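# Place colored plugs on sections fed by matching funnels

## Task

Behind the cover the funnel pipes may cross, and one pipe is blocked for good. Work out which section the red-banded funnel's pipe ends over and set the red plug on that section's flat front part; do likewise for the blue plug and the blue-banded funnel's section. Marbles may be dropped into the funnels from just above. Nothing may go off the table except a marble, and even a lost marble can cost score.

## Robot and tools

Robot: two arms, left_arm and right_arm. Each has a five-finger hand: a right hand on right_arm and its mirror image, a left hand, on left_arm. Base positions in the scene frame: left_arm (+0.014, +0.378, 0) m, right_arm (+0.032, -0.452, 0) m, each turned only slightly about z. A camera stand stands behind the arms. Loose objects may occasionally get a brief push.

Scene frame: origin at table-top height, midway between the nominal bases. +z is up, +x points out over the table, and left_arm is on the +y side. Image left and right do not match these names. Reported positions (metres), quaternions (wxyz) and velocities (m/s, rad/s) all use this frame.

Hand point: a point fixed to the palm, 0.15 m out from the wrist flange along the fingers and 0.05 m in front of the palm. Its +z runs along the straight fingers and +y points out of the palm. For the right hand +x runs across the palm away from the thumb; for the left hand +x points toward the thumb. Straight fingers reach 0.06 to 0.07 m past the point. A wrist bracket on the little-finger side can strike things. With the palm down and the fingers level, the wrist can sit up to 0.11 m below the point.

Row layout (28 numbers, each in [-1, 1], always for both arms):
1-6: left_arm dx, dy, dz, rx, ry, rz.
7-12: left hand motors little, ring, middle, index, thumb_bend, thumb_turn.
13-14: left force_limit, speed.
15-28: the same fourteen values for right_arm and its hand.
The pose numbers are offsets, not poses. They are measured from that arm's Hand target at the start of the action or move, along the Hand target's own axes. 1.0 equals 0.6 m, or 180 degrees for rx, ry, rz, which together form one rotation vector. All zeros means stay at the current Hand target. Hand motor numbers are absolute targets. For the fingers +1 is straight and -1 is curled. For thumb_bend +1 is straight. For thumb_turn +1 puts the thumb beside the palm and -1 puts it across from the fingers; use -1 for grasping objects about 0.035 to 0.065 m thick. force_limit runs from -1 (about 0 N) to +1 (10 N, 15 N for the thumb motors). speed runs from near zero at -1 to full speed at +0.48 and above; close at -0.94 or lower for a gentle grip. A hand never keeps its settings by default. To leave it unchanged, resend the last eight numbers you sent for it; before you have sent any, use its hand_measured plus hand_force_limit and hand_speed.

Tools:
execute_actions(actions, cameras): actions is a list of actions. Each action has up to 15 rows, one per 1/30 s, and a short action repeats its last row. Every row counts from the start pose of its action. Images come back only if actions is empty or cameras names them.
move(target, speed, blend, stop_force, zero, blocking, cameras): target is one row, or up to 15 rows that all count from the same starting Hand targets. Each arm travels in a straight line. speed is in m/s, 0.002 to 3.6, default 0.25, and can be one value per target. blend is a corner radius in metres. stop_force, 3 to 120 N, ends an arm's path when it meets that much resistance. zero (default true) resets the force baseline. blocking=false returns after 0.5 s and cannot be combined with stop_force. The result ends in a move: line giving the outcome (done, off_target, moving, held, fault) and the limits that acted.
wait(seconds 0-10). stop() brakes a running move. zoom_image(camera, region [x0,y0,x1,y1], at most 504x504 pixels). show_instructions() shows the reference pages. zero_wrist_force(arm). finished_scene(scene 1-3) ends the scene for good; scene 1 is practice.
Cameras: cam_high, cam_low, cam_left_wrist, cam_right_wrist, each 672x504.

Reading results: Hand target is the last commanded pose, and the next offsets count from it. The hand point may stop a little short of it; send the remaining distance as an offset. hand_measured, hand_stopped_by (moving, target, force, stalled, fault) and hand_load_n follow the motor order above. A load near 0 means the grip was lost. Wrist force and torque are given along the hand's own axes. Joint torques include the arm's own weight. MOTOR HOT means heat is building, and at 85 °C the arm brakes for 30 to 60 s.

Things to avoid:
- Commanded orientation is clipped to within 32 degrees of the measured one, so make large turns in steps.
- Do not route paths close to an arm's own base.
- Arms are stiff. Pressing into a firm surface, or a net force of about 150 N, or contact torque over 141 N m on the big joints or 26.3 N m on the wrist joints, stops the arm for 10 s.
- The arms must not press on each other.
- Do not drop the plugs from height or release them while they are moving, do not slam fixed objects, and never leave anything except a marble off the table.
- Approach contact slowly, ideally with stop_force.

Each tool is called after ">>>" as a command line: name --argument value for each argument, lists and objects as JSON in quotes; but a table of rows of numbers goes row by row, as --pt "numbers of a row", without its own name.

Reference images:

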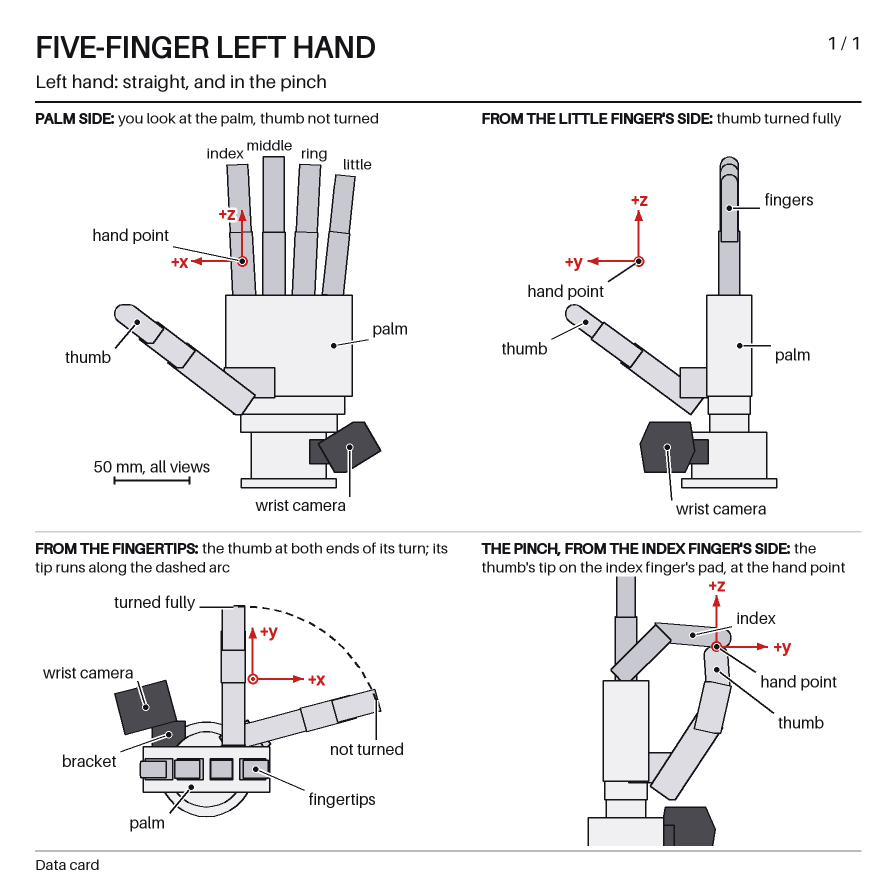

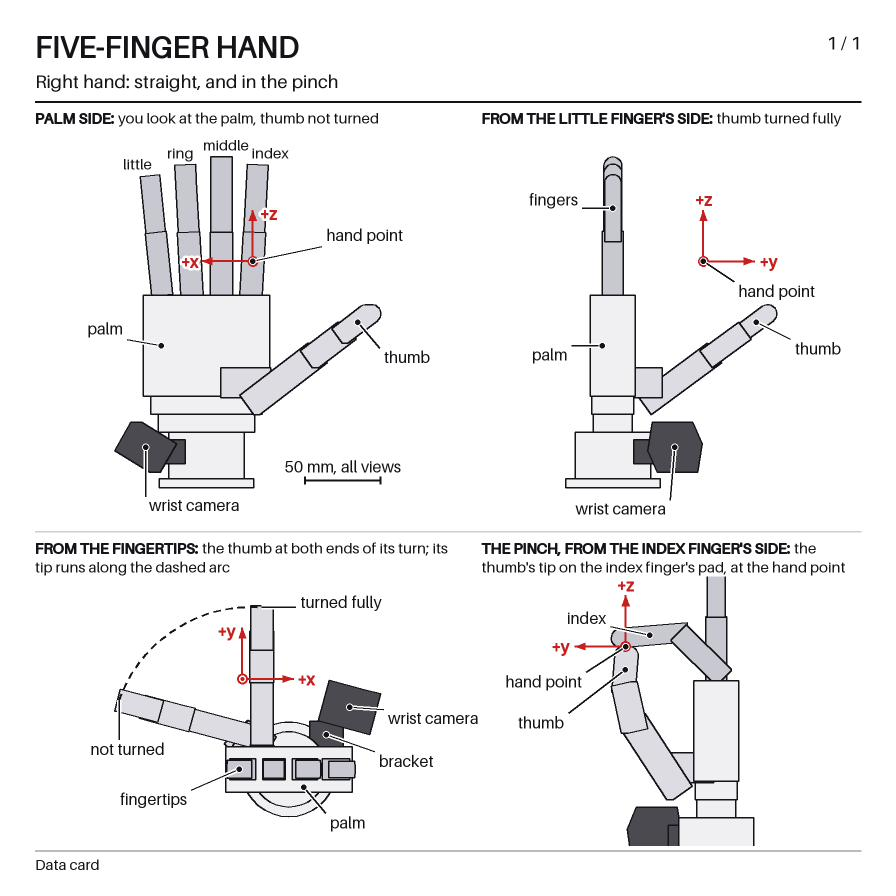

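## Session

>>> execute_actions --actions '[]'

>>> zoom_image --camera "cam_high" --region '[350, 150, 670, 390]'

Scene clock: 0.00 s.
left_arm: end_effector_position=(+0.5224, -0.1897, +0.3672) hand_measured=(+1.000, +1.000, +1.000, +1.000, +1.000, +1.000) hand_load_n=(+0.0, +0.0, +0.0, +0.0, +0.5, +0.0) hand_stopped_by=(target, target, target, target, target, target) hand_force_limit=0.00 hand_speed=-0.80 end_effector_quat_wxyz=(+0.202, -0.063, +0.687, -0.696) | right_arm: end_effector_position=(+0.5892, -0.8794, +0.2162) hand_measured=(+1.000, +1.000, +1.000, +1.000, +1.000, +1.000) hand_load_n=(+0.0, +0.0, +0.0, +0.0, +0.0, +0.0) hand_stopped_by=(target, target, target, target, target, target) hand_force_limit=0.00 hand_speed=-0.80 end_effector_quat_wxyz=(+0.352, +0.665, +0.110, +0.650)
Joint positions: left_arm=[2.761 -1.879 -1.386 3.336 -0.77 3.281] | right_arm=[-1.023 -1.228 2.035 -0.923 0.913 0.981]
Joint velocities: within noise
Joint torques (N m): no reading
Wrist force (N): no reading
Wrist torque (N m): no reading
Wrist force, peak (N): no reading
Hand target: left_arm +0.5224, -0.1897, +0.3672; +0.202, -0.063, +0.687, -0.696 | right_arm +0.5892, -0.8794, +0.2162; +0.352, +0.665, +0.110, +0.650
camera_calibration:
cam_left_wrist: T_world_to_cam=[[-0.403228, -0.165355, 0.900036, -0.144952], [-0.908964, 0.186078, -0.373041, 0.646979], [-0.105792, -0.968521, -0.225334, 0.0672752], [0, 0, 0, 1]] pos_world=[0.536749, -0.0791995, 0.386971]
cam_right_wrist: T_world_to_cam=[[-0.199405, -0.548516, 0.812015, -0.538302], [-0.63855, -0.555827, -0.532269, 0.0108592], [0.743298, -0.624649, -0.23942, -0.817562], [0, 0, 0, 1]] pos_world=[0.507286, -0.799921, 0.247148]

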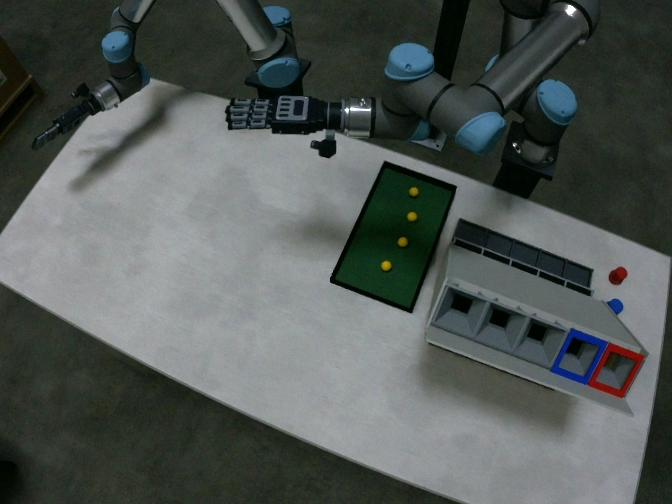

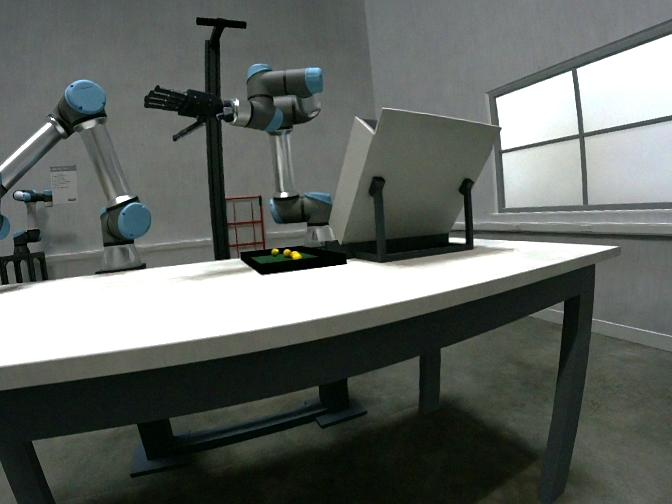

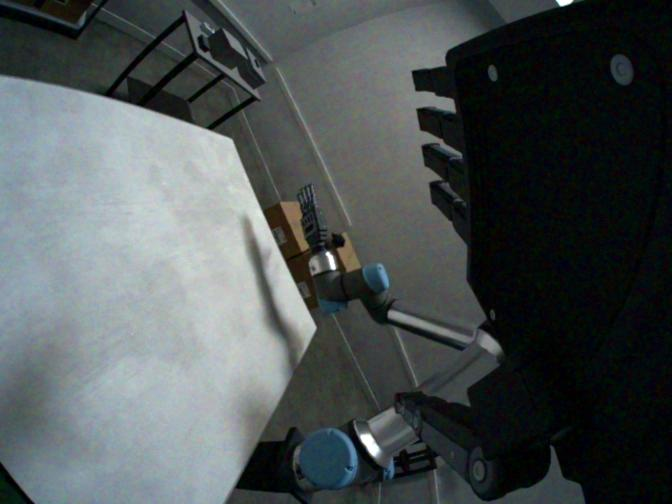

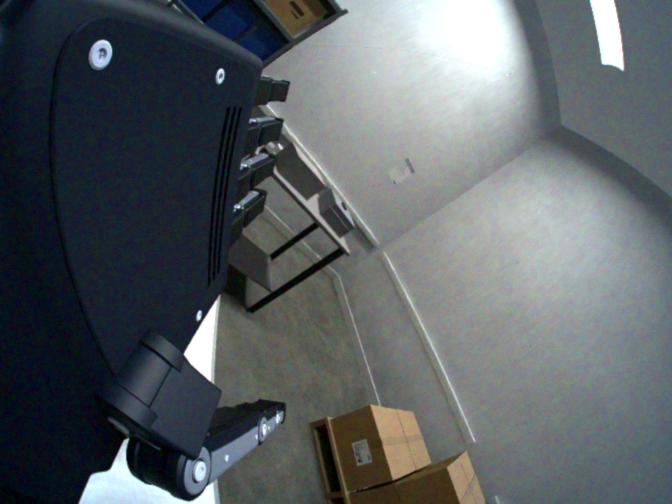

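Scaled by 1.575.

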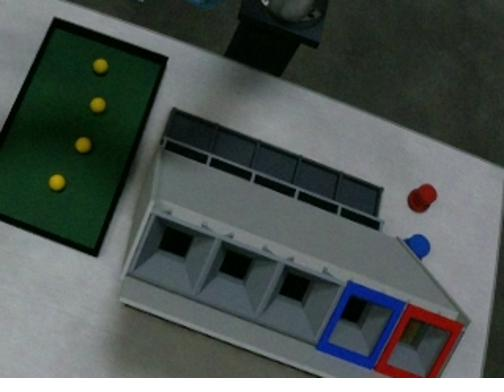

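>>> zoom_image --camera "cam_high" --region '[550, 310, 660, 400]'

Scaled by 4.582.

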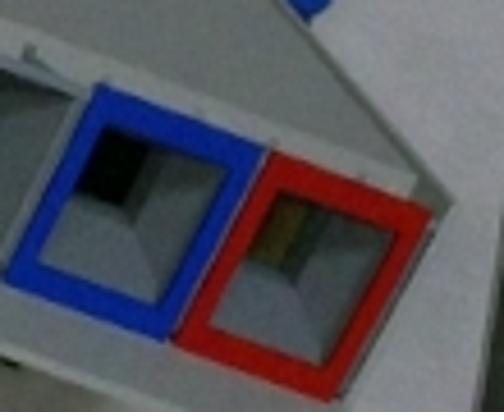

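>>> move --pt "-0.1955 0.1302 -0.4266 -0.1470 -0.3680 -0.1097 1 1 0.6 0.6 0.0 -1 -0.5 0.3 0 0 0 0 0 0 1 1 1 1 1 1 0 -0.8" --pt "-0.1386 0.4248 -0.4411 -0.1470 -0.3680 -0.1097 1 1 0.6 0.6 0.0 -1 -0.5 0.3 0 0 0 0 0 0 1 1 1 1 1 1 0 -0.8" --speed '[0.35,0.3]' --blend '[0.03,0]' --cameras '["cam_left_wrist"]'

Scene clock: 26.37 s.
left_arm: end_effector_position=(+0.5509, +0.0932, +0.1200) hand_measured=(+1.000, +1.000, +0.600, +0.600, +0.000, -1.000) hand_load_n=(+0.0, +0.0, +0.0, +0.0, +0.0, +0.0) hand_stopped_by=(target, target, target, target, target, target) hand_force_limit=-0.50 hand_speed=0.30 end_effector_quat_wxyz=(-0.406, +0.579, -0.579, +0.406) | right_arm: end_effector_position=(+0.5892, -0.8794, +0.2162) hand_measured=(+1.000, +1.000, +1.000, +1.000, +1.000, +1.000) hand_load_n=(+0.0, +0.0, +0.0, +0.0, +0.0, +0.0) hand_stopped_by=(target, target, target, target, target, target) hand_force_limit=0.00 hand_speed=-0.80 end_effector_quat_wxyz=(+0.352, +0.665, +0.110, +0.650)
Joint positions: left_arm=[2.82 -1.807 -1.932 3.373 -1.885 3.023] | right_arm=[-1.023 -1.228 2.035 -0.923 0.913 0.981]
Joint torques (N m): left_arm=[-9.05 16.17 11.49 1.86 1.37 1.76] | right_arm=[0.92 -30.95 -16.05 -1.4 0.07 -0.17]
Wrist force (N): left_arm=[0.5 -0.3 1.0] | right_arm=[0.0 0.2 0.0]
Wrist torque (N m): left_arm=[-0.13 -0.05 -0.02] | right_arm=[0.03 0.00 0.02]
Wrist force, peak (N): left_arm=[0.1 1.9 1.2] | right_arm=[0.2 0.4 0.0]
Hand target: left_arm +0.5509, +0.0932, +0.1200; -0.406, +0.579, -0.579, +0.406 | right_arm +0.5892, -0.8794, +0.2162; +0.352, +0.665, +0.110, +0.650
Off the commanded pose: left_arm 0.000 m, 0 deg | right_arm 0.000 m, 0 deg.
move: done
camera_calibration:
cam_left_wrist: T_world_to_cam=[[0.376453, -0.257456, 0.889944, -0.283987], [-0.558389, -0.829571, -0.00378828, 0.385126], [0.739247, -0.495508, -0.456055, -0.193372], [0, 0, 0, 1]] pos_world=[0.464907, 0.150558, 0.166004]
Images, in order (width x height): cam_left_wrist 672x504.

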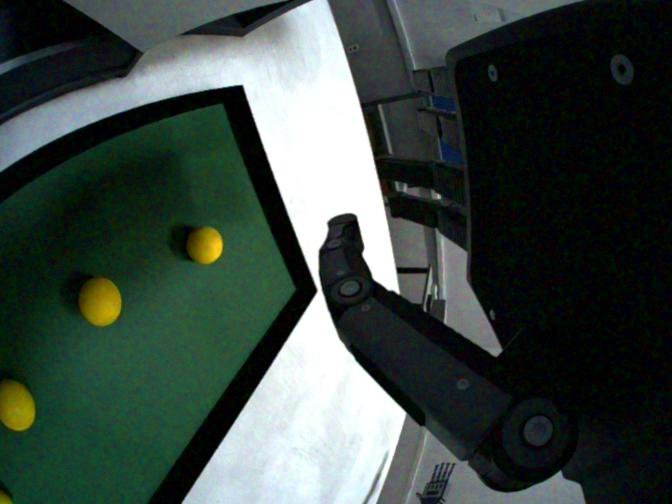

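>>> move --pt "0.0032 0.1590 0.0433 0 0 0 1 1 0.6 0.6 0.0 -1 -0.5 0.3 0 0 0 0 0 0 1 1 1 1 1 1 0 -0.8" --pt "0.0028 0.1573 0.0480 0 0 0 1 1 0.6 0.6 0.0 -1 -0.5 0.3 0 0 0 0 0 0 1 1 1 1 1 1 0 -0.8" --speed '[0.14,0.03]' --blend '[0.001,0]' --cameras '["cam_left_wrist"]'

>>> zoom_image --camera "cam_left_wrist" --region '[220, 120, 472, 309]'

Scene clock: 35.93 s.
left_arm: end_effector_position=(+0.5457, +0.0914, +0.0215) hand_measured=(+1.000, +1.000, +0.600, +0.600, +0.000, -1.000) hand_load_n=(+0.0, +0.0, +0.0, +0.0, +0.0, +0.0) hand_stopped_by=(target, target, target, target, target, target) hand_force_limit=-0.50 hand_speed=0.30 end_effector_quat_wxyz=(-0.406, +0.579, -0.579, +0.406) | right_arm: end_effector_position=(+0.5892, -0.8794, +0.2162) hand_measured=(+1.000, +1.000, +1.000, +1.000, +1.000, +1.000) hand_load_n=(+0.0, +0.0, +0.0, +0.0, +0.0, +0.5) hand_stopped_by=(target, target, target, target, target, target) hand_force_limit=0.00 hand_speed=-0.80 end_effector_quat_wxyz=(+0.352, +0.665, +0.110, +0.650)
Joint positions: left_arm=[2.812 -1.97 -2.033 3.636 -1.893 3.02] | right_arm=[-1.023 -1.228 2.035 -0.923 0.913 0.981]
Joint torques (N m): left_arm=[8.32 20.23 20.12 1.86 1.38 1.73] | right_arm=[0.13 -30.6 -15 -1.54 0.11 -0.09]
Wrist force (N): left_arm=[0.4 -0.4 0.8] | right_arm=[0.1 0.1 -0.1]
Wrist torque (N m): left_arm=[-0.13 -0.05 -0.03] | right_arm=[0.02 -0.01 0.01]
Wrist force, peak (N): left_arm=[0.1 -1.6 0.8] | right_arm=[0.2 0.3 0.1]
Hand target: left_arm +0.5458, +0.0915, +0.0214; -0.406, +0.579, -0.579, +0.406 | right_arm +0.5892, -0.8794, +0.2162; +0.352, +0.665, +0.110, +0.650
Off the commanded pose: left_arm 0.000 m, 0 deg | right_arm 0.000 m, 0 deg.
move: done
camera_calibration:
cam_left_wrist: T_world_to_cam=[[0.376441, -0.257493, 0.889938, -0.194835], [-0.558505, -0.829493, -0.00375763, 0.380534], [0.739164, -0.49562, -0.456066, -0.23531], [0, 0, 0, 1]] pos_world=[0.459807, 0.148857, 0.0675036]
Images, in order (width x height): cam_left_wrist 672x504.

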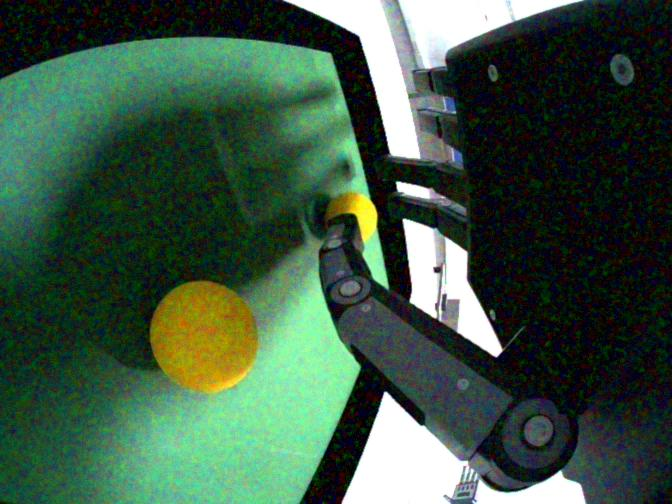

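Scaled by 2.000 from the camera's 672x504 image, which has a finer 960x720 frame.

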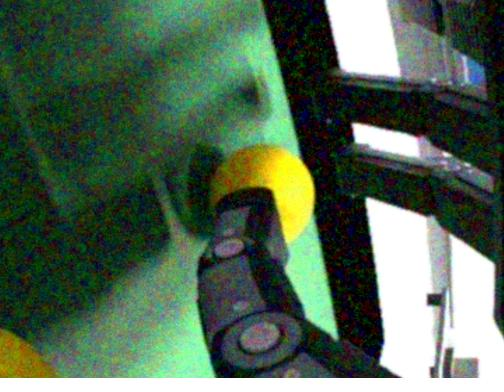

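>>> move --pt "0 0 0 0 0 0 1 1 -0.2 -0.15 0.0 -1 -0.5 -0.9 0 0 0 0 0 0 1 1 1 1 1 1 0 -0.8" --pt "0 0 0 0 0 0 1 1 -0.25 -0.15 0.0 -1 -0.4 -0.95 0 0 0 0 0 0 1 1 1 1 1 1 0 -0.8" --pt "0 -0.0783 -0.0285 0 0 0 1 1 -0.25 -0.15 0.0 -1 -0.4 -0.95 0 0 0 0 0 0 1 1 1 1 1 1 0 -0.8" --pt "0 -0.0783 -0.0285 0 0 0 1 1 -0.3 -0.15 0.0 -1 -0.4 -0.95 0 0 0 0 0 0 1 1 1 1 1 1 0 -0.8" --speed 0.06

Scene clock: 43.73 s.
left_arm: end_effector_position=(+0.5457, +0.0915, +0.0714) hand_measured=(+1.000, +1.000, +0.134, +0.144, +0.000, -1.000) hand_load_n=(+0.0, +0.0, +4.0, +1.0, +3.5, +1.0) hand_stopped_by=(target, target, force, force, target, target) hand_force_limit=-0.40 hand_speed=-0.95 end_effector_quat_wxyz=(-0.406, +0.579, -0.579, +0.406) | right_arm: end_effector_position=(+0.5892, -0.8794, +0.2162) hand_measured=(+1.000, +1.000, +1.000, +1.000, +1.000, +1.000) hand_load_n=(+0.0, +0.0, +0.0, +0.0, +0.0, +0.0) hand_stopped_by=(target, target, target, target, target, target) hand_force_limit=0.00 hand_speed=-0.80 end_effector_quat_wxyz=(+0.352, +0.665, +0.110, +0.650)
Joint positions: left_arm=[2.812 -1.877 -1.994 3.503 -1.893 3.02] | right_arm=[-1.023 -1.228 2.035 -0.923 0.913 0.981]
Joint torques (N m): left_arm=[-6.1 46.93 23.12 -0.84 -1.98 -1.17] | right_arm=[0.35 -30.88 -15.97 -1.59 0.07 -0.22]
Wrist force (N): left_arm=[0.2 -0.2 0.9] | right_arm=[0.0 0.2 -0.1]
Wrist torque (N m): left_arm=[-0.14 -0.01 -0.02] | right_arm=[0.03 0.01 0.01]
Wrist force, peak (N): left_arm=[0.4 -6.7 0.2] | right_arm=[-0.1 0.3 -0.3]
Hand target: left_arm +0.5457, +0.0915, +0.0714; -0.406, +0.579, -0.579, +0.406 | right_arm +0.5892, -0.8794, +0.2162; +0.352, +0.665, +0.110, +0.650
Off the commanded pose: left_arm 0.000 m, 0 deg | right_arm 0.000 m, 0 deg.
move: done

>>> move --pt "0 0 0 0 0 0 1 1 -0.3 -0.2 0.0 -1 -0.5 -0.95 0 0 0 0 0 0 1 1 1 1 1 1 0 -0.8" --pt "0 -0.5930 -0.2158 0 0 0 1 1 -0.3 -0.2 0.0 -1 -0.5 -0.95 0 0 0 0 0 0 1 1 1 1 1 1 0 -0.8" --pt "-0.6608 -0.6867 0.0415 0 0 0 1 1 -0.3 -0.2 0.0 -1 -0.5 -0.95 0 0 0 0 0 0 1 1 1 1 1 1 0 -0.8" --pt "-0.6608 -0.5692 0.0843 0 0 0 1 1 -0.3 -0.2 0.0 -1 -0.5 -0.95 0 0 0 0 0 0 1 1 1 1 1 1 0 -0.8" --pt "-0.6608 -0.5692 0.0843 0 0 0 1 1 0.6 0.6 0.0 -1 -0.5 0.3 0 0 0 0 0 0 1 1 1 1 1 1 0 -0.8" --pt "-0.6608 -0.6867 0.0415 0 0 0 1 1 0.6 0.6 0.0 -1 -0.5 0.3 0 0 0 0 0 0 1 1 1 1 1 1 0 -0.8" --speed '[0.05,0.35,0.35,0.12,0.1,0.25]' --blend '[0,0.05,0.02,0,0,0]'

Scene clock: 55.33 s.
left_arm: end_effector_position=(+0.7096, +0.4880, +0.4502) hand_measured=(+1.000, +1.000, +0.600, +0.600, +0.000, -1.000) hand_load_n=(+0.0, +0.0, +0.0, +0.0, +0.0, +0.0) hand_stopped_by=(target, target, target, target, target, target) hand_force_limit=-0.50 hand_speed=0.30 end_effector_quat_wxyz=(-0.406, +0.579, -0.579, +0.406) | right_arm: end_effector_position=(+0.5892, -0.8794, +0.2162) hand_measured=(+1.000, +1.000, +1.000, +1.000, +1.000, +1.000) hand_load_n=(+0.0, +0.0, +0.0, +0.0, +0.0, +0.0) hand_stopped_by=(target, target, target, target, target, target) hand_force_limit=0.00 hand_speed=-0.80 end_effector_quat_wxyz=(+0.352, +0.665, +0.110, +0.650)
Joint positions: left_arm=[3.71 -1.933 -0.887 2.417 -1.053 3.35] | right_arm=[-1.023 -1.228 2.035 -0.923 0.913 0.981]
Joint torques (N m): left_arm=[-8.71 24.66 26.38 -1.04 -1.59 1.68] | right_arm=[0.08 -30.98 -15.59 -1.8 0.15 0.03]
Wrist force (N): left_arm=[0.2 -0.8 1.0] | right_arm=[0.1 0.2 -0.1]
Wrist torque (N m): left_arm=[-0.18 0.01 0.00] | right_arm=[0.02 -0.01 0.01]
Wrist force, peak (N): left_arm=[-1.6 -1.2 1.3] | right_arm=[0.1 0.2 -0.4]
Hand target: left_arm +0.7096, +0.4880, +0.4502; -0.406, +0.579, -0.579, +0.406 | right_arm +0.5892, -0.8794, +0.2162; +0.352, +0.665, +0.110, +0.650
Off the commanded pose: left_arm 0.000 m, 0 deg | right_arm 0.000 m, 0 deg.
move: done

>>> move --pt "0.5800 0.1978 -0.2998 0 0 0 1 1 0.6 0.6 0.0 -1 -0.5 0.3 0 0 0 0 0 0 1 1 1 1 1 1 0 -0.8" --pt "0.6350 0.6537 -0.1872 0 0 0 1 1 0.6 0.6 0.0 -1 -0.5 0.3 0 0 0 0 0 0 1 1 1 1 1 1 0 -0.8" --speed '[0.4,0.35]' --blend '[0.06,0]' --cameras '["cam_left_wrist","cam_high"]'

>>> zoom_image --camera "cam_high" --region '[430, 200, 630, 350]'

Scene clock: 62.13 s.
left_arm: end_effector_position=(+0.4703, +0.1070, +0.1199) hand_measured=(+1.000, +1.000, +0.600, +0.600, +0.000, -1.000) hand_load_n=(+0.0, +0.0, +0.0, +0.0, +0.0, +0.0) hand_stopped_by=(target, target, target, target, target, target) hand_force_limit=-0.50 hand_speed=0.30 end_effector_quat_wxyz=(-0.406, +0.579, -0.579, +0.406) | right_arm: end_effector_position=(+0.5892, -0.8794, +0.2162) hand_measured=(+1.000, +1.000, +1.000, +1.000, +1.000, +1.000) hand_load_n=(+0.0, +0.0, +0.0, +0.0, +0.0, +0.0) hand_stopped_by=(target, target, target, target, target, target) hand_force_limit=0.00 hand_speed=-0.80 end_effector_quat_wxyz=(+0.352, +0.665, +0.110, +0.650)
Joint positions: left_arm=[2.777 -1.649 -2.124 3.401 -1.925 3.007] | right_arm=[-1.023 -1.228 2.035 -0.923 0.913 0.981]
Joint torques (N m): left_arm=[-9.15 9.07 11.24 1.73 -2.19 1.6] | right_arm=[0.51 -30.54 -16.74 -1.78 0.22 -0.1]
Wrist force (N): left_arm=[0.4 -0.3 1.2] | right_arm=[0.1 0.1 -0.1]
Wrist torque (N m): left_arm=[-0.12 -0.06 0.03] | right_arm=[0.02 0.00 0.01]
Wrist force, peak (N): left_arm=[-1.2 -1.4 1.7] | right_arm=[0.2 0.2 -0.4]
Hand target: left_arm +0.4703, +0.1070, +0.1198; -0.406, +0.579, -0.579, +0.406 | right_arm +0.5892, -0.8794, +0.2162; +0.352, +0.665, +0.110, +0.650
Off the commanded pose: left_arm 0.000 m, 0 deg | right_arm 0.000 m, 0 deg.
move: done
camera_calibration:
cam_left_wrist: T_world_to_cam=[[0.37646, -0.257506, 0.889926, -0.249995], [-0.558444, -0.829534, -0.00379575, 0.351584], [0.739201, -0.495545, -0.456089, -0.126967], [0, 0, 0, 1]] pos_world=[0.384307, 0.164357, 0.165904]
Images, in order (width x height): cam_high 672x504, cam_left_wrist 672x504.

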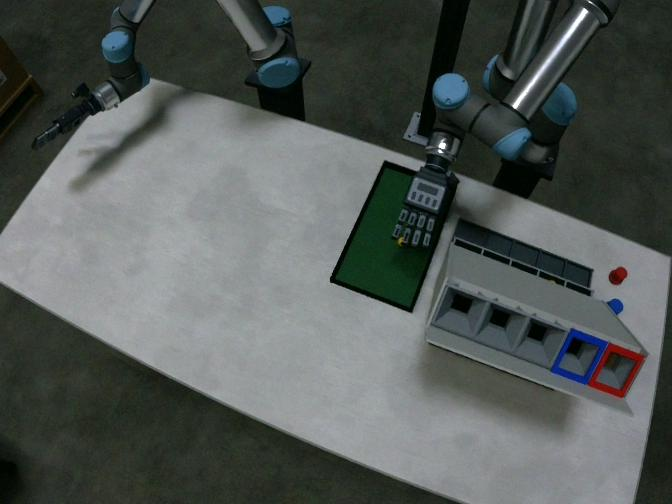

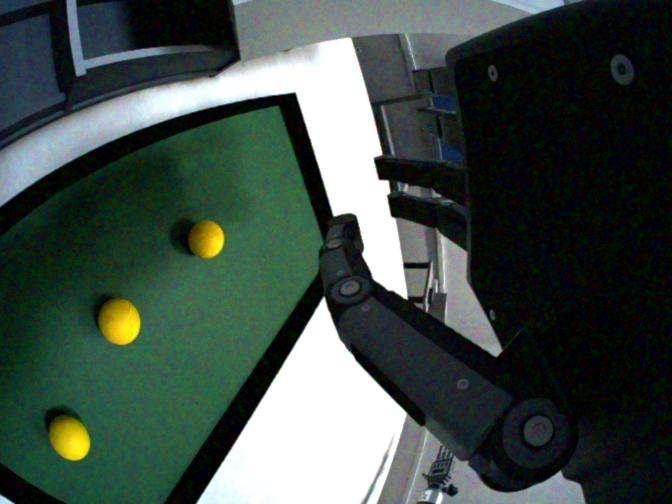

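Scaled by 2.520.

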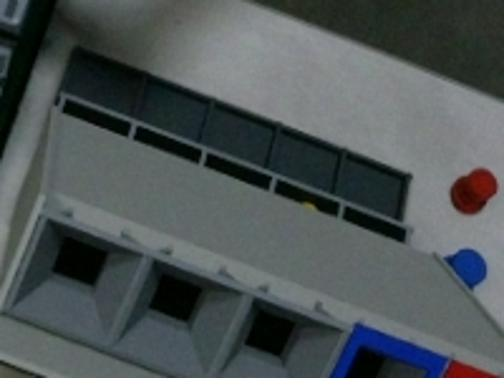

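>>> move --pt "-0.0017 0.1570 0.0477 0 0 0 1 1 0.6 0.6 0.0 -1 -0.5 0.3 0 0 0 0 0 0 1 1 1 1 1 1 0 -0.8" --pt "-0.0020 0.1555 0.0522 0 0 0 1 1 0.6 0.6 0.0 -1 -0.5 0.3 0 0 0 0 0 0 1 1 1 1 1 1 0 -0.8" --speed '[0.14,0.03]' --blend '[0.001,0]' --cameras '["cam_left_wrist"]'

>>> zoom_image --camera "cam_left_wrist" --region '[220, 120, 472, 309]'

Scene clock: 73.43 s.
left_arm: end_effector_position=(+0.4679, +0.1081, +0.0215) hand_measured=(+1.000, +1.000, +0.600, +0.600, +0.000, -1.000) hand_load_n=(+0.0, +0.0, +0.0, +0.0, +0.0, +0.5) hand_stopped_by=(target, target, target, target, target, target) hand_force_limit=-0.50 hand_speed=0.30 end_effector_quat_wxyz=(-0.406, +0.579, -0.579, +0.406) | right_arm: end_effector_position=(+0.5892, -0.8794, +0.2162) hand_measured=(+1.000, +1.000, +1.000, +1.000, +1.000, +1.000) hand_load_n=(+0.0, +0.0, +0.0, +0.0, +0.0, +0.0) hand_stopped_by=(target, target, target, target, target, target) hand_force_limit=0.00 hand_speed=-0.80 end_effector_quat_wxyz=(+0.352, +0.665, +0.110, +0.650)
Joint positions: left_arm=[2.778 -1.843 -2.234 3.705 -1.925 3.007] | right_arm=[-1.023 -1.228 2.035 -0.923 0.913 0.981]
Joint torques (N m): left_arm=[7.72 12.91 20.07 1.98 1.3 1.72] | right_arm=[0.6 -30.98 -16.8 -1.81 0.19 -0.2]
Wrist force (N): left_arm=[-0.1 -0.3 1.1] | right_arm=[0.2 0.1 0.0]
Wrist torque (N m): left_arm=[-0.14 0.03 -0.05] | right_arm=[0.01 -0.02 0.02]
Wrist force, peak (N): left_arm=[0.7 -0.3 1.6] | right_arm=[0.2 0.3 -0.3]
Hand target: left_arm +0.4679, +0.1081, +0.0214; -0.406, +0.579, -0.579, +0.406 | right_arm +0.5892, -0.8794, +0.2162; +0.352, +0.665, +0.110, +0.650
Off the commanded pose: left_arm 0.000 m, 0 deg | right_arm 0.000 m, 0 deg.
move: done
camera_calibration:
cam_left_wrist: T_world_to_cam=[[0.37646, -0.257506, 0.889926, -0.161214], [-0.558444, -0.829534, -0.00379575, 0.350865], [0.739201, -0.495545, -0.456089, -0.169477], [0, 0, 0, 1]] pos_world=[0.381907, 0.165557, 0.0675035]
Images, in order (width x height): cam_left_wrist 672x504.

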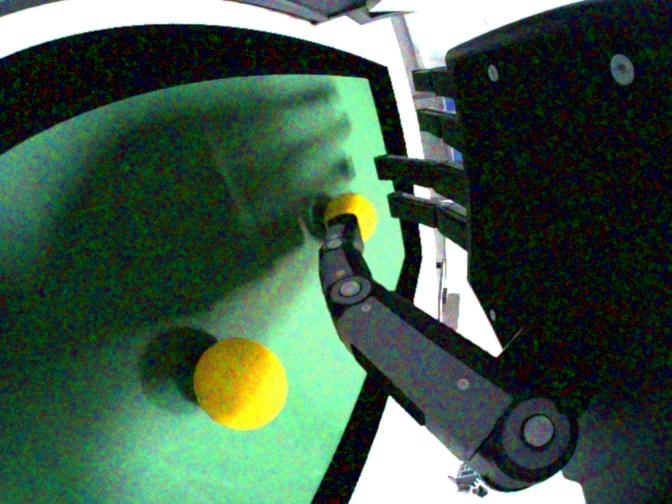

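Scaled by 2.000 from the camera's 672x504 image, which has a finer 960x720 frame.

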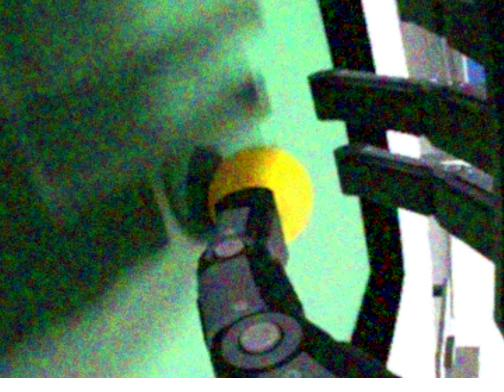

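>>> move --pt "0 0 0 0 0 0 1 1 -0.2 -0.15 0.0 -1 -0.5 -0.9 0 0 0 0 0 0 1 1 1 1 1 1 0 -0.8" --pt "0 0 0 0 0 0 1 1 -0.25 -0.15 0.0 -1 -0.4 -0.95 0 0 0 0 0 0 1 1 1 1 1 1 0 -0.8" --pt "0 -0.0783 -0.0285 0 0 0 1 1 -0.25 -0.15 0.0 -1 -0.4 -0.95 0 0 0 0 0 0 1 1 1 1 1 1 0 -0.8" --pt "0 -0.0783 -0.0285 0 0 0 1 1 -0.3 -0.15 0.0 -1 -0.4 -0.95 0 0 0 0 0 0 1 1 1 1 1 1 0 -0.8" --speed 0.06 --cameras '["cam_left_wrist"]'

Scene clock: 95.63 s.
left_arm: end_effector_position=(+0.4679, +0.1082, +0.0714) hand_measured=(+1.000, +1.000, +0.134, +0.144, +0.000, -1.000) hand_load_n=(+0.0, +0.0, +3.0, +1.0, +3.0, +0.5) hand_stopped_by=(target, target, force, force, target, target) hand_force_limit=-0.40 hand_speed=-0.95 end_effector_quat_wxyz=(-0.406, +0.579, -0.579, +0.406) | right_arm: end_effector_position=(+0.5892, -0.8794, +0.2162) hand_measured=(+1.000, +1.000, +1.000, +1.000, +1.000, +1.000) hand_load_n=(+0.0, +0.0, +0.0, +0.0, +0.0, +0.0) hand_stopped_by=(target, target, target, target, target, target) hand_force_limit=0.00 hand_speed=-0.80 end_effector_quat_wxyz=(+0.352, +0.665, +0.110, +0.650)
Joint positions: left_arm=[2.777 -1.732 -2.19 3.55 -1.925 3.007] | right_arm=[-1.023 -1.228 2.035 -0.923 0.913 0.981]
Joint torques (N m): left_arm=[-3.76 39.38 21.43 -0.86 -2.01 -1.23] | right_arm=[0.73 -31.33 -16.5 -1.9 0.26 -0.14]
Wrist force (N): left_arm=[0.2 0.0 1.3] | right_arm=[0.2 0.2 -0.2]
Wrist torque (N m): left_arm=[-0.12 0.00 -0.03] | right_arm=[0.03 -0.02 0.02]
Wrist force, peak (N): left_arm=[0.5 -7.9 1.4] | right_arm=[0.2 0.3 -0.3]
Hand target: left_arm +0.4679, +0.1082, +0.0714; -0.406, +0.579, -0.579, +0.406 | right_arm +0.5892, -0.8794, +0.2162; +0.352, +0.665, +0.110, +0.650
Off the commanded pose: left_arm 0.000 m, 0 deg | right_arm 0.000 m, 0 deg.
move: done
camera_calibration:
cam_left_wrist: T_world_to_cam=[[0.37646, -0.257506, 0.889926, -0.205621], [-0.558444, -0.829534, -0.00379575, 0.351055], [0.739201, -0.495545, -0.456089, -0.146718], [0, 0, 0, 1]] pos_world=[0.381907, 0.165557, 0.117404]
Images, in order (width x height): cam_left_wrist 672x504.

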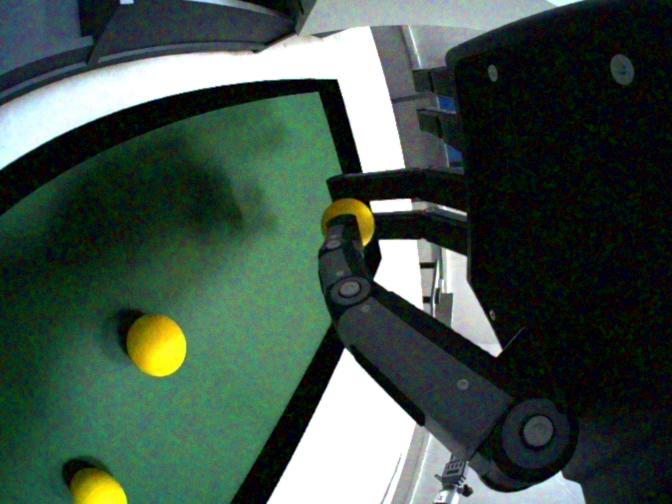

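>>> move --pt "0 -0.5928 -0.2157 0 0 0 1 1 -0.3 -0.15 0.0 -1 -0.4 -0.95 0 0 0 0 0 0 1 1 1 1 1 1 0 -0.8" --pt "-0.5065 -0.7308 0.1635 0 0 0 1 1 -0.3 -0.15 0.0 -1 -0.4 -0.95 0 0 0 0 0 0 1 1 1 1 1 1 0 -0.8" --pt "-0.5065 -0.6133 0.2062 0 0 0 1 1 -0.3 -0.15 0.0 -1 -0.4 -0.95 0 0 0 0 0 0 1 1 1 1 1 1 0 -0.8" --pt "-0.5065 -0.6133 0.2062 0 0 0 1 1 0.6 0.6 0.0 -1 -0.5 0.3 0 0 0 0 0 0 1 1 1 1 1 1 0 -0.8" --pt "-0.5065 -0.7308 0.1635 0 0 0 1 1 0.6 0.6 0.0 -1 -0.5 0.3 0 0 0 0 0 0 1 1 1 1 1 1 0 -0.8" --speed '[0.35,0.35,0.12,0.1,0.25]' --blend '[0.05,0.02,0,0,0]'

Scene clock: 105.33 s.
left_arm: end_effector_position=(+0.7096, +0.4121, +0.4501) hand_measured=(+1.000, +1.000, +0.600, +0.600, +0.000, -1.000) hand_load_n=(+0.0, +0.0, +0.0, +0.0, +0.0, +0.0) hand_stopped_by=(target, target, target, target, target, target) hand_force_limit=-0.50 hand_speed=0.30 end_effector_quat_wxyz=(-0.406, +0.579, -0.579, +0.406) | right_arm: end_effector_position=(+0.5892, -0.8794, +0.2162) hand_measured=(+1.000, +1.000, +1.000, +1.000, +1.000, +1.000) hand_load_n=(+0.0, +0.0, +0.0, +0.0, +0.0, +0.0) hand_stopped_by=(target, target, target, target, target, target) hand_force_limit=0.00 hand_speed=-0.80 end_effector_quat_wxyz=(+0.352, +0.665, +0.110, +0.650)
Joint positions: left_arm=[3.568 -1.881 -0.957 2.461 -1.184 3.29] | right_arm=[-1.023 -1.228 2.035 -0.923 0.913 0.981]
Joint torques (N m): left_arm=[-9.21 22.18 26.34 -1.11 -1.71 1.75] | right_arm=[0.81 -31.43 -17.99 -2.06 0.21 -0.09]
Wrist force (N): left_arm=[0.0 -0.5 0.9] | right_arm=[0.1 0.1 -0.1]
Wrist torque (N m): left_arm=[-0.14 0.01 -0.01] | right_arm=[0.01 -0.01 0.01]
Wrist force, peak (N): left_arm=[0.3 1.9 1.9] | right_arm=[0.2 0.4 -0.2]
Hand target: left_arm +0.7096, +0.4121, +0.4502; -0.406, +0.579, -0.579, +0.406 | right_arm +0.5892, -0.8794, +0.2162; +0.352, +0.665, +0.110, +0.650
Off the commanded pose: left_arm 0.000 m, 0 deg | right_arm 0.000 m, 0 deg.
move: done

>>> move --pt "0.47 0.2151 -0.3473 0 0 0 1 1 0.6 0.6 0.0 -1 -0.5 0.3 0 0 0 0 0 0 1 1 1 1 1 1 0 -0.8" --pt "0.5102 0.6988 -0.3108 0 0 0 1 1 0.6 0.6 0.0 -1 -0.5 0.3 0 0 0 0 0 0 1 1 1 1 1 1 0 -0.8" --speed '[0.4,0.35]' --blend '[0.06,0]' --cameras '["cam_left_wrist","cam_high"]'

>>> zoom_image --camera "cam_high" --region '[430, 200, 630, 350]'

Scene clock: 112.27 s.
left_arm: end_effector_position=(+0.3913, +0.1060, +0.1196) hand_measured=(+1.000, +1.000, +0.600, +0.600, +0.000, -1.000) hand_load_n=(+0.0, +0.0, +0.0, +0.0, +0.0, +0.0) hand_stopped_by=(target, target, target, target, target, target) hand_force_limit=-0.50 hand_speed=0.30 end_effector_quat_wxyz=(-0.406, +0.579, -0.579, +0.406) | right_arm: end_effector_position=(+0.5892, -0.8794, +0.2162) hand_measured=(+1.000, +1.000, +1.000, +1.000, +1.000, +1.000) hand_load_n=(+0.0, +0.0, +0.0, +0.0, +0.0, +0.0) hand_stopped_by=(target, target, target, target, target, target) hand_force_limit=0.00 hand_speed=-0.80 end_effector_quat_wxyz=(+0.352, +0.665, +0.110, +0.650)
Joint positions: left_arm=[2.656 -1.527 -2.253 3.387 -2.037 2.958] | right_arm=[-1.023 -1.228 2.035 -0.923 0.913 0.981]
Joint torques (N m): left_arm=[-9.9 3.2 10.78 1.46 -2.15 1.5] | right_arm=[0.51 -31.05 -17.11 -2.04 0.06 0.04]
Wrist force (N): left_arm=[0.0 -0.1 1.4] | right_arm=[0.1 0.0 -0.2]
Wrist torque (N m): left_arm=[-0.11 0.01 0.02] | right_arm=[0.01 0.00 0.01]
Wrist force, peak (N): left_arm=[-1.3 -1.2 1.8] | right_arm=[0.3 0.2 -0.3]
Hand target: left_arm +0.3913, +0.1060, +0.1196; -0.406, +0.579, -0.579, +0.406 | right_arm +0.5892, -0.8794, +0.2162; +0.352, +0.665, +0.110, +0.650
Off the commanded pose: left_arm 0.000 m, 0 deg | right_arm 0.000 m, 0 deg.
move: done
camera_calibration:
cam_left_wrist: T_world_to_cam=[[0.37646, -0.257506, 0.889926, -0.220245], [-0.558444, -0.829534, -0.00379575, 0.306636], [0.739201, -0.495545, -0.456089, -0.0692024], [0, 0, 0, 1]] pos_world=[0.305307, 0.163357, 0.165604]
Images, in order (width x height): cam_high 672x504, cam_left_wrist 672x504.

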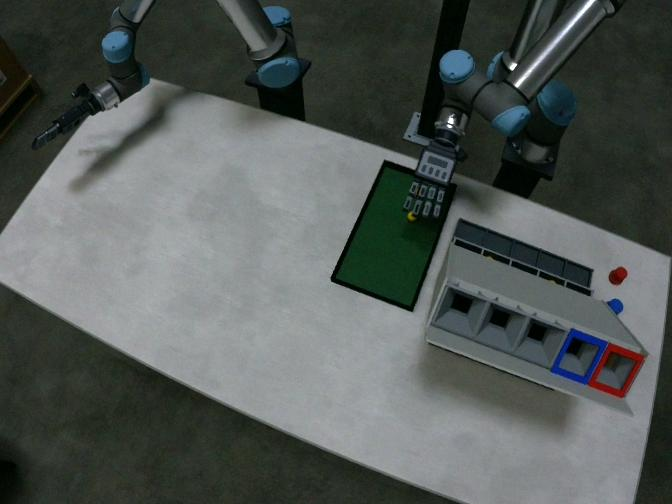

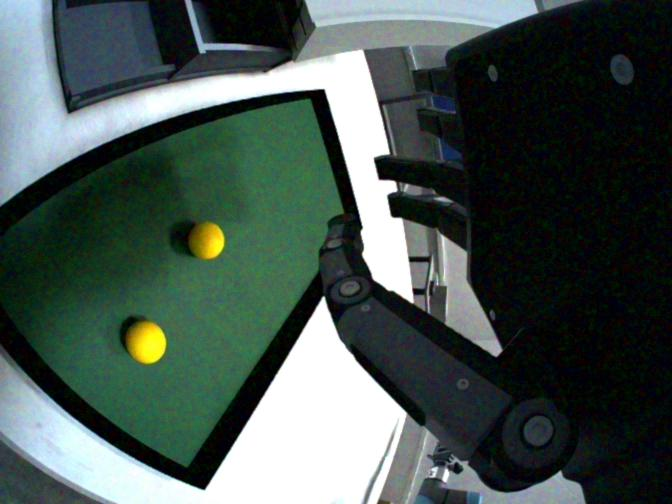

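Scaled by 2.520.

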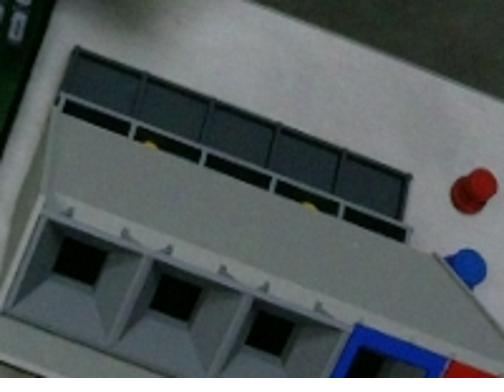

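>>> move --pt "0 0.1573 0.0459 0 0 0 1 1 0.6 0.6 0.0 -1 -0.5 0.3 0 0 0 0 0 0 1 1 1 1 1 1 0 -0.8" --pt "0 0.1556 0.0506 0 0 0 1 1 0.6 0.6 0.0 -1 -0.5 0.3 0 0 0 0 0 0 1 1 1 1 1 1 0 -0.8" --speed '[0.14,0.03]' --blend '[0.001,0]' --cameras '["cam_left_wrist"]'

Scene clock: 122.97 s.
left_arm: end_effector_position=(+0.3880, +0.1059, +0.0215) hand_measured=(+1.000, +1.000, +0.600, +0.600, +0.000, -1.000) hand_load_n=(-0.5, +0.0, +0.0, +0.0, +0.0, +0.0) hand_stopped_by=(target, target, target, target, target, target) hand_force_limit=-0.50 hand_speed=0.30 end_effector_quat_wxyz=(-0.406, +0.579, -0.579, +0.406) | right_arm: end_effector_position=(+0.5892, -0.8794, +0.2162) hand_measured=(+1.000, +1.000, +1.000, +1.000, +1.000, +1.000) hand_load_n=(+0.0, +0.0, +0.0, +0.0, +0.0, +0.0) hand_stopped_by=(target, target, target, target, target, target) hand_force_limit=0.00 hand_speed=-0.80 end_effector_quat_wxyz=(+0.352, +0.665, +0.110, +0.650)
Joint positions: left_arm=[2.65 -1.749 -2.371 3.727 -2.043 2.955] | right_arm=[-1.023 -1.228 2.035 -0.923 0.913 0.981]
Joint torques (N m): left_arm=[8.39 6.76 18.66 1.85 1.17 1.68] | right_arm=[0.59 -31.36 -18.82 -2.12 0.21 0.07]
Wrist force (N): left_arm=[0.1 -0.5 0.9] | right_arm=[0.0 0.3 -0.1]
Wrist torque (N m): left_arm=[-0.15 -0.02 -0.02] | right_arm=[0.04 0.00 0.01]
Wrist force, peak (N): left_arm=[0.8 -0.1 1.6] | right_arm=[0.1 0.0 -0.4]
Hand target: left_arm +0.3880, +0.1059, +0.0215; -0.406, +0.579, -0.579, +0.406 | right_arm +0.5892, -0.8794, +0.2162; +0.352, +0.665, +0.110, +0.650
Off the commanded pose: left_arm 0.000 m, 0 deg | right_arm 0.000 m, 0 deg.
move: done
camera_calibration:
cam_left_wrist: T_world_to_cam=[[0.37646, -0.257506, 0.889926, -0.131701], [-0.558444, -0.829534, -0.00379575, 0.304421], [0.739201, -0.495545, -0.456089, -0.111505], [0, 0, 0, 1]] pos_world=[0.302007, 0.163357, 0.0675035]
Images, in order (width x height): cam_left_wrist 672x504.

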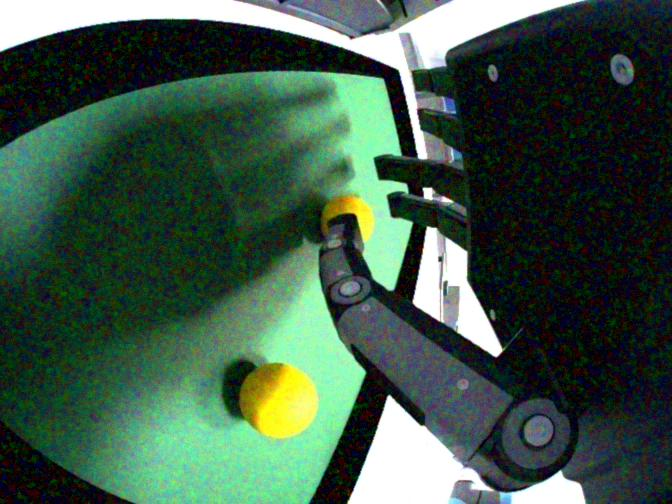

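>>> move --pt "0 0 0 0 0 0 1 1 -0.2 -0.15 0.0 -1 -0.5 -0.9 0 0 0 0 0 0 1 1 1 1 1 1 0 -0.8" --pt "0 0 0 0 0 0 1 1 -0.25 -0.15 0.0 -1 -0.4 -0.95 0 0 0 0 0 0 1 1 1 1 1 1 0 -0.8" --pt "0 -0.0783 -0.0285 0 0 0 1 1 -0.25 -0.15 0.0 -1 -0.4 -0.95 0 0 0 0 0 0 1 1 1 1 1 1 0 -0.8" --pt "0 -0.0783 -0.0285 0 0 0 1 1 -0.3 -0.15 0.0 -1 -0.4 -0.95 0 0 0 0 0 0 1 1 1 1 1 1 0 -0.8" --speed 0.06 --cameras '["cam_left_wrist"]'

Scene clock: 130.67 s.
left_arm: end_effector_position=(+0.3880, +0.1059, +0.0715) hand_measured=(+1.000, +1.000, +0.138, +0.126, +0.000, -1.000) hand_load_n=(+0.0, +0.0, +3.5, +3.0, +4.0, +0.0) hand_stopped_by=(target, target, force, force, target, target) hand_force_limit=-0.40 hand_speed=-0.95 end_effector_quat_wxyz=(-0.406, +0.579, -0.579, +0.406) | right_arm: end_effector_position=(+0.5892, -0.8794, +0.2162) hand_measured=(+1.000, +1.000, +1.000, +1.000, +1.000, +1.000) hand_load_n=(+0.0, +0.0, +0.0, +0.0, +0.0, +0.0) hand_stopped_by=(target, target, target, target, target, target) hand_force_limit=0.00 hand_speed=-0.80 end_effector_quat_wxyz=(+0.352, +0.665, +0.110, +0.650)
Joint positions: left_arm=[2.65 -1.621 -2.321 3.549 -2.043 2.955] | right_arm=[-1.023 -1.228 2.035 -0.923 0.913 0.981]
Joint torques (N m): left_arm=[2.06 34.27 22.39 -0.97 1.2 -1.22] | right_arm=[1.17 -31.33 -18.34 -2.27 0.19 0]
Wrist force (N): left_arm=[0.2 -0.1 1.6] | right_arm=[0.1 0.0 -0.3]
Wrist torque (N m): left_arm=[-0.16 -0.02 -0.03] | right_arm=[0.02 0.00 0.01]
Wrist force, peak (N): left_arm=[0.4 -6.4 1.0] | right_arm=[0.1 0.3 -0.4]
Hand target: left_arm +0.3880, +0.1059, +0.0715; -0.406, +0.579, -0.579, +0.406 | right_arm +0.5892, -0.8794, +0.2162; +0.352, +0.665, +0.110, +0.650
Off the commanded pose: left_arm 0.000 m, 0 deg | right_arm 0.000 m, 0 deg.
move: done
camera_calibration:
cam_left_wrist: T_world_to_cam=[[0.37646, -0.257506, 0.889926, -0.176198], [-0.558444, -0.829534, -0.00379575, 0.304611], [0.739201, -0.495545, -0.456089, -0.0887009], [0, 0, 0, 1]] pos_world=[0.302007, 0.163357, 0.117504]
Images, in order (width x height): cam_left_wrist 672x504.

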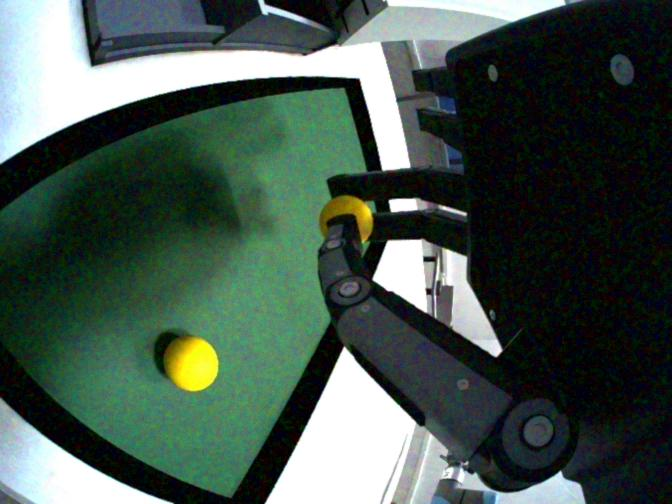

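>>> move --pt "0 -0.5928 -0.2157 0 0 0 1 1 -0.3 -0.15 0.0 -1 -0.4 -0.95 0 0 0 0 0 0 1 1 1 1 1 1 0 -0.8" --pt "-0.3852 -0.7763 0.2887 0 0 0 1 1 -0.3 -0.15 0.0 -1 -0.4 -0.95 0 0 0 0 0 0 1 1 1 1 1 1 0 -0.8" --pt "-0.3852 -0.6588 0.3313 0 0 0 1 1 -0.3 -0.15 0.0 -1 -0.4 -0.95 0 0 0 0 0 0 1 1 1 1 1 1 0 -0.8" --pt "-0.3852 -0.6588 0.3313 0 0 0 1 1 0.6 0.6 0.0 -1 -0.5 0.3 0 0 0 0 0 0 1 1 1 1 1 1 0 -0.8" --pt "-0.3852 -0.7763 0.2887 0 0 0 1 1 0.6 0.6 0.0 -1 -0.5 0.3 0 0 0 0 0 0 1 1 1 1 1 1 0 -0.8" --speed '[0.35,0.35,0.12,0.1,0.25]' --blend '[0.05,0.02,0,0,0]'

Scene clock: 143.30 s.
left_arm: end_effector_position=(+0.7096, +0.3371, +0.4503) hand_measured=(+1.000, +1.000, +0.600, +0.600, +0.000, -1.000) hand_load_n=(+0.0, -0.5, +0.0, +0.0, +0.5, +0.0) hand_stopped_by=(target, target, target, target, target, target) hand_force_limit=-0.50 hand_speed=0.30 end_effector_quat_wxyz=(-0.406, +0.579, -0.579, +0.406) | right_arm: end_effector_position=(+0.5892, -0.8794, +0.2162) hand_measured=(+1.000, +1.000, +1.000, +1.000, +1.000, +1.000) hand_load_n=(+0.0, +0.0, +0.0, +0.0, +0.0, +0.0) hand_stopped_by=(target, target, target, target, target, target) hand_force_limit=0.00 hand_speed=-0.80 end_effector_quat_wxyz=(+0.352, +0.665, +0.110, +0.650)
Joint positions: left_arm=[3.416 -1.864 -0.976 2.482 -1.326 3.232] | right_arm=[-1.023 -1.228 2.035 -0.923 0.913 0.981]
Joint torques (N m): left_arm=[-9.03 22.53 26.09 -0.82 -1.79 1.72] | right_arm=[0.81 -30.64 -19.24 -2.12 0.17 0.06]
Wrist force (N): left_arm=[0.5 -0.6 0.9] | right_arm=[0.1 0.1 -0.2]
Wrist torque (N m): left_arm=[-0.19 -0.08 0.02] | right_arm=[0.03 -0.01 0.02]
Wrist force, peak (N): left_arm=[0.4 1.7 1.8] | right_arm=[0.2 0.3 -0.3]
Hand target: left_arm +0.7096, +0.3371, +0.4503; -0.406, +0.579, -0.579, +0.406 | right_arm +0.5892, -0.8794, +0.2162; +0.352, +0.665, +0.110, +0.650
Off the commanded pose: left_arm 0.000 m, 0 deg | right_arm 0.000 m, 0 deg.
move: done

>>> move --pt "0.3618 0.261 -0.4719 0 0 0 1 1 0.6 0.6 0.0 -1 -0.5 0.3 0 0 0 0 0 0 1 1 1 1 1 1 0 -0.8" --pt "0.4218 0.7473 -0.4438 0 0 0 1 1 0.6 0.6 0.0 -1 -0.5 0.3 0 0 0 0 0 0 1 1 1 1 1 1 0 -0.8" --speed '[0.4,0.3]' --blend '[0.06,0]' --cameras '["cam_left_wrist","cam_high"]'

>>> zoom_image --camera "cam_high" --region '[430, 200, 630, 350]'

Scene clock: 150.30 s.
left_arm: end_effector_position=(+0.3064, +0.0840, +0.1196) hand_measured=(+1.000, +1.000, +0.600, +0.600, +0.000, -1.000) hand_load_n=(+0.0, +0.0, +0.0, +0.0, +0.0, +0.0) hand_stopped_by=(target, target, target, target, target, target) hand_force_limit=-0.50 hand_speed=0.30 end_effector_quat_wxyz=(-0.406, +0.579, -0.579, +0.406) | right_arm: end_effector_position=(+0.5892, -0.8794, +0.2162) hand_measured=(+1.000, +1.000, +1.000, +1.000, +1.000, +1.000) hand_load_n=(+0.0, +0.0, +0.0, +0.0, +0.0, +0.0) hand_stopped_by=(target, target, target, target, target, target) hand_force_limit=0.00 hand_speed=-0.80 end_effector_quat_wxyz=(+0.352, +0.665, +0.110, +0.650)
Joint positions: left_arm=[2.382 -1.503 -2.284 3.319 -2.287 2.82] | right_arm=[-1.023 -1.228 2.035 -0.923 0.913 0.981]
Joint torques (N m): left_arm=[-9.38 1.49 11.09 1.37 -2.32 -1.54] | right_arm=[0.02 -30.94 -19.34 -2.14 0.24 0.06]
Wrist force (N): left_arm=[0.0 -0.2 1.0] | right_arm=[0.0 0.1 -0.2]
Wrist torque (N m): left_arm=[-0.11 0.01 0.04] | right_arm=[0.02 0.01 0.00]
Wrist force, peak (N): left_arm=[-0.3 -1.2 2.1] | right_arm=[0.2 0.2 -0.4]
Hand target: left_arm +0.3064, +0.0840, +0.1196; -0.406, +0.579, -0.579, +0.406 | right_arm +0.5892, -0.8794, +0.2162; +0.352, +0.665, +0.110, +0.650
Off the commanded pose: left_arm 0.000 m, 0 deg | right_arm 0.000 m, 0 deg.
move: done
camera_calibration:
cam_left_wrist: T_world_to_cam=[[0.37646, -0.257506, 0.889926, -0.193923], [-0.558444, -0.829534, -0.00379575, 0.241057], [0.739201, -0.495545, -0.456089, -0.0172966], [0, 0, 0, 1]] pos_world=[0.220407, 0.141457, 0.165604]
Images, in order (width x height): cam_high 672x504, cam_left_wrist 672x504.

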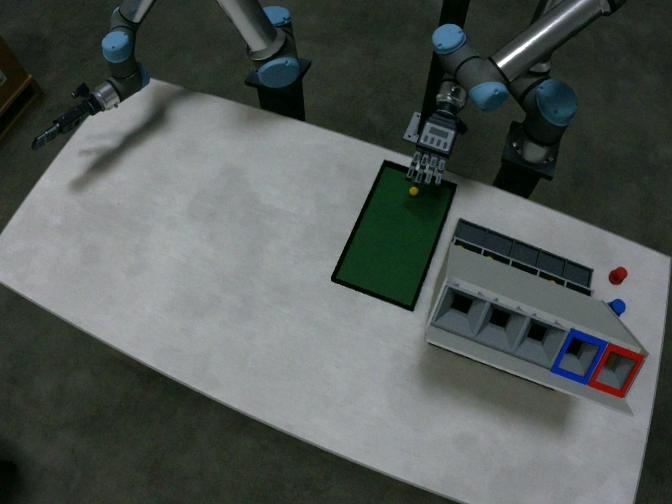

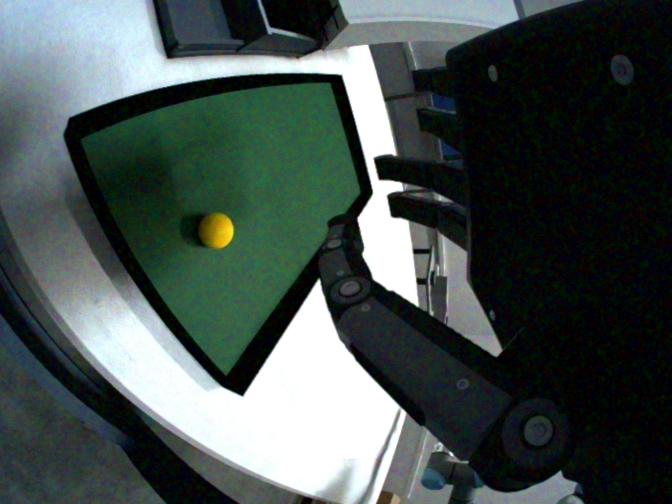

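Scaled by 2.520.

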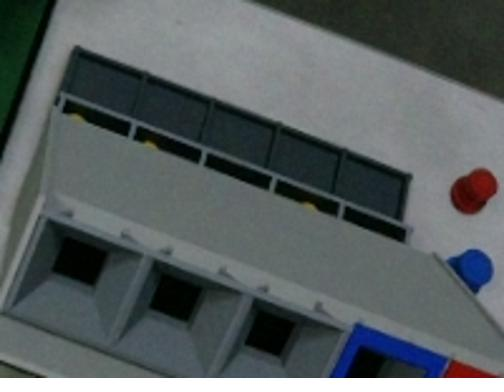

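>>> move --pt "-0.003 0.1508 0.0637 0 0 0 1 1 0.6 0.6 0.0 -1 -0.5 0.3 0 0 0 0 0 0 1 1 1 1 1 1 0 -0.8" --pt "-0.003 0.1492 0.0683 0 0 0 1 1 0.6 0.6 0.0 -1 -0.5 0.3 0 0 0 0 0 0 1 1 1 1 1 1 0 -0.8" --speed '[0.14,0.03]' --blend '[0.001,0]' --cameras '["cam_left_wrist"]'

Scene clock: 157.07 s.
left_arm: end_effector_position=(+0.3144, +0.0858, +0.0215) hand_measured=(+1.000, +1.000, +0.600, +0.600, +0.000, -1.000) hand_load_n=(+0.0, -0.5, +0.0, +0.0, +0.0, +0.0) hand_stopped_by=(target, target, target, target, target, target) hand_force_limit=-0.50 hand_speed=0.30 end_effector_quat_wxyz=(-0.406, +0.579, -0.579, +0.406) | right_arm: end_effector_position=(+0.5892, -0.8794, +0.2162) hand_measured=(+1.000, +1.000, +1.000, +1.000, +1.000, +1.000) hand_load_n=(+0.0, +0.0, +0.0, +0.0, +0.0, +0.0) hand_stopped_by=(target, target, target, target, target, target) hand_force_limit=0.00 hand_speed=-0.80 end_effector_quat_wxyz=(+0.352, +0.665, +0.110, +0.650)
Joint positions: left_arm=[2.41 -1.738 -2.398 3.678 -2.262 2.837] | right_arm=[-1.023 -1.228 2.035 -0.923 0.913 0.981]
Joint torques (N m): left_arm=[8.56 5.71 6.25 1.45 1.12 1.66] | right_arm=[0.84 -31.04 -19.55 -1.97 0.31 0.01]
Wrist force (N): left_arm=[0.3 -0.5 0.9] | right_arm=[0.0 0.0 -0.1]
Wrist torque (N m): left_arm=[-0.16 -0.01 0.01] | right_arm=[0.00 0.00 0.01]
Wrist force, peak (N): left_arm=[0.2 -1.3 1.4] | right_arm=[0.2 0.3 -0.4]
Hand target: left_arm +0.3144, +0.0858, +0.0214; -0.406, +0.579, -0.579, +0.406 | right_arm +0.5892, -0.8794, +0.2162; +0.352, +0.665, +0.110, +0.650
Off the commanded pose: left_arm 0.000 m, 0 deg | right_arm 0.000 m, 0 deg.
move: done
camera_calibration:
cam_left_wrist: T_world_to_cam=[[0.37646, -0.257506, 0.889926, -0.109195], [-0.558444, -0.829534, -0.00379575, 0.246563], [0.739201, -0.495545, -0.456089, -0.0671101], [0, 0, 0, 1]] pos_world=[0.228407, 0.143157, 0.0675035]
Images, in order (width x height): cam_left_wrist 672x504.

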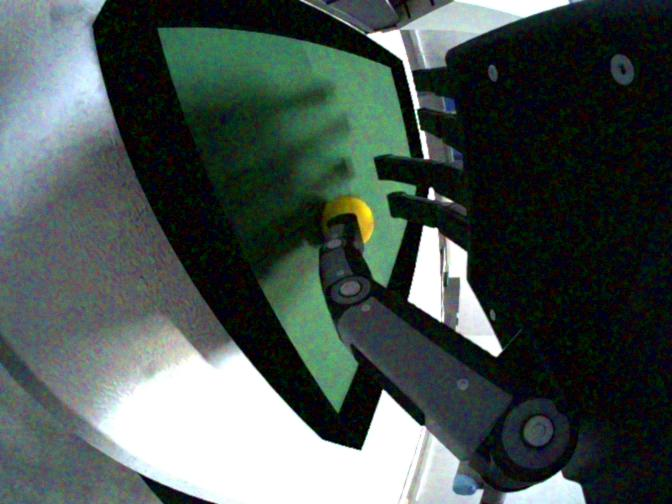

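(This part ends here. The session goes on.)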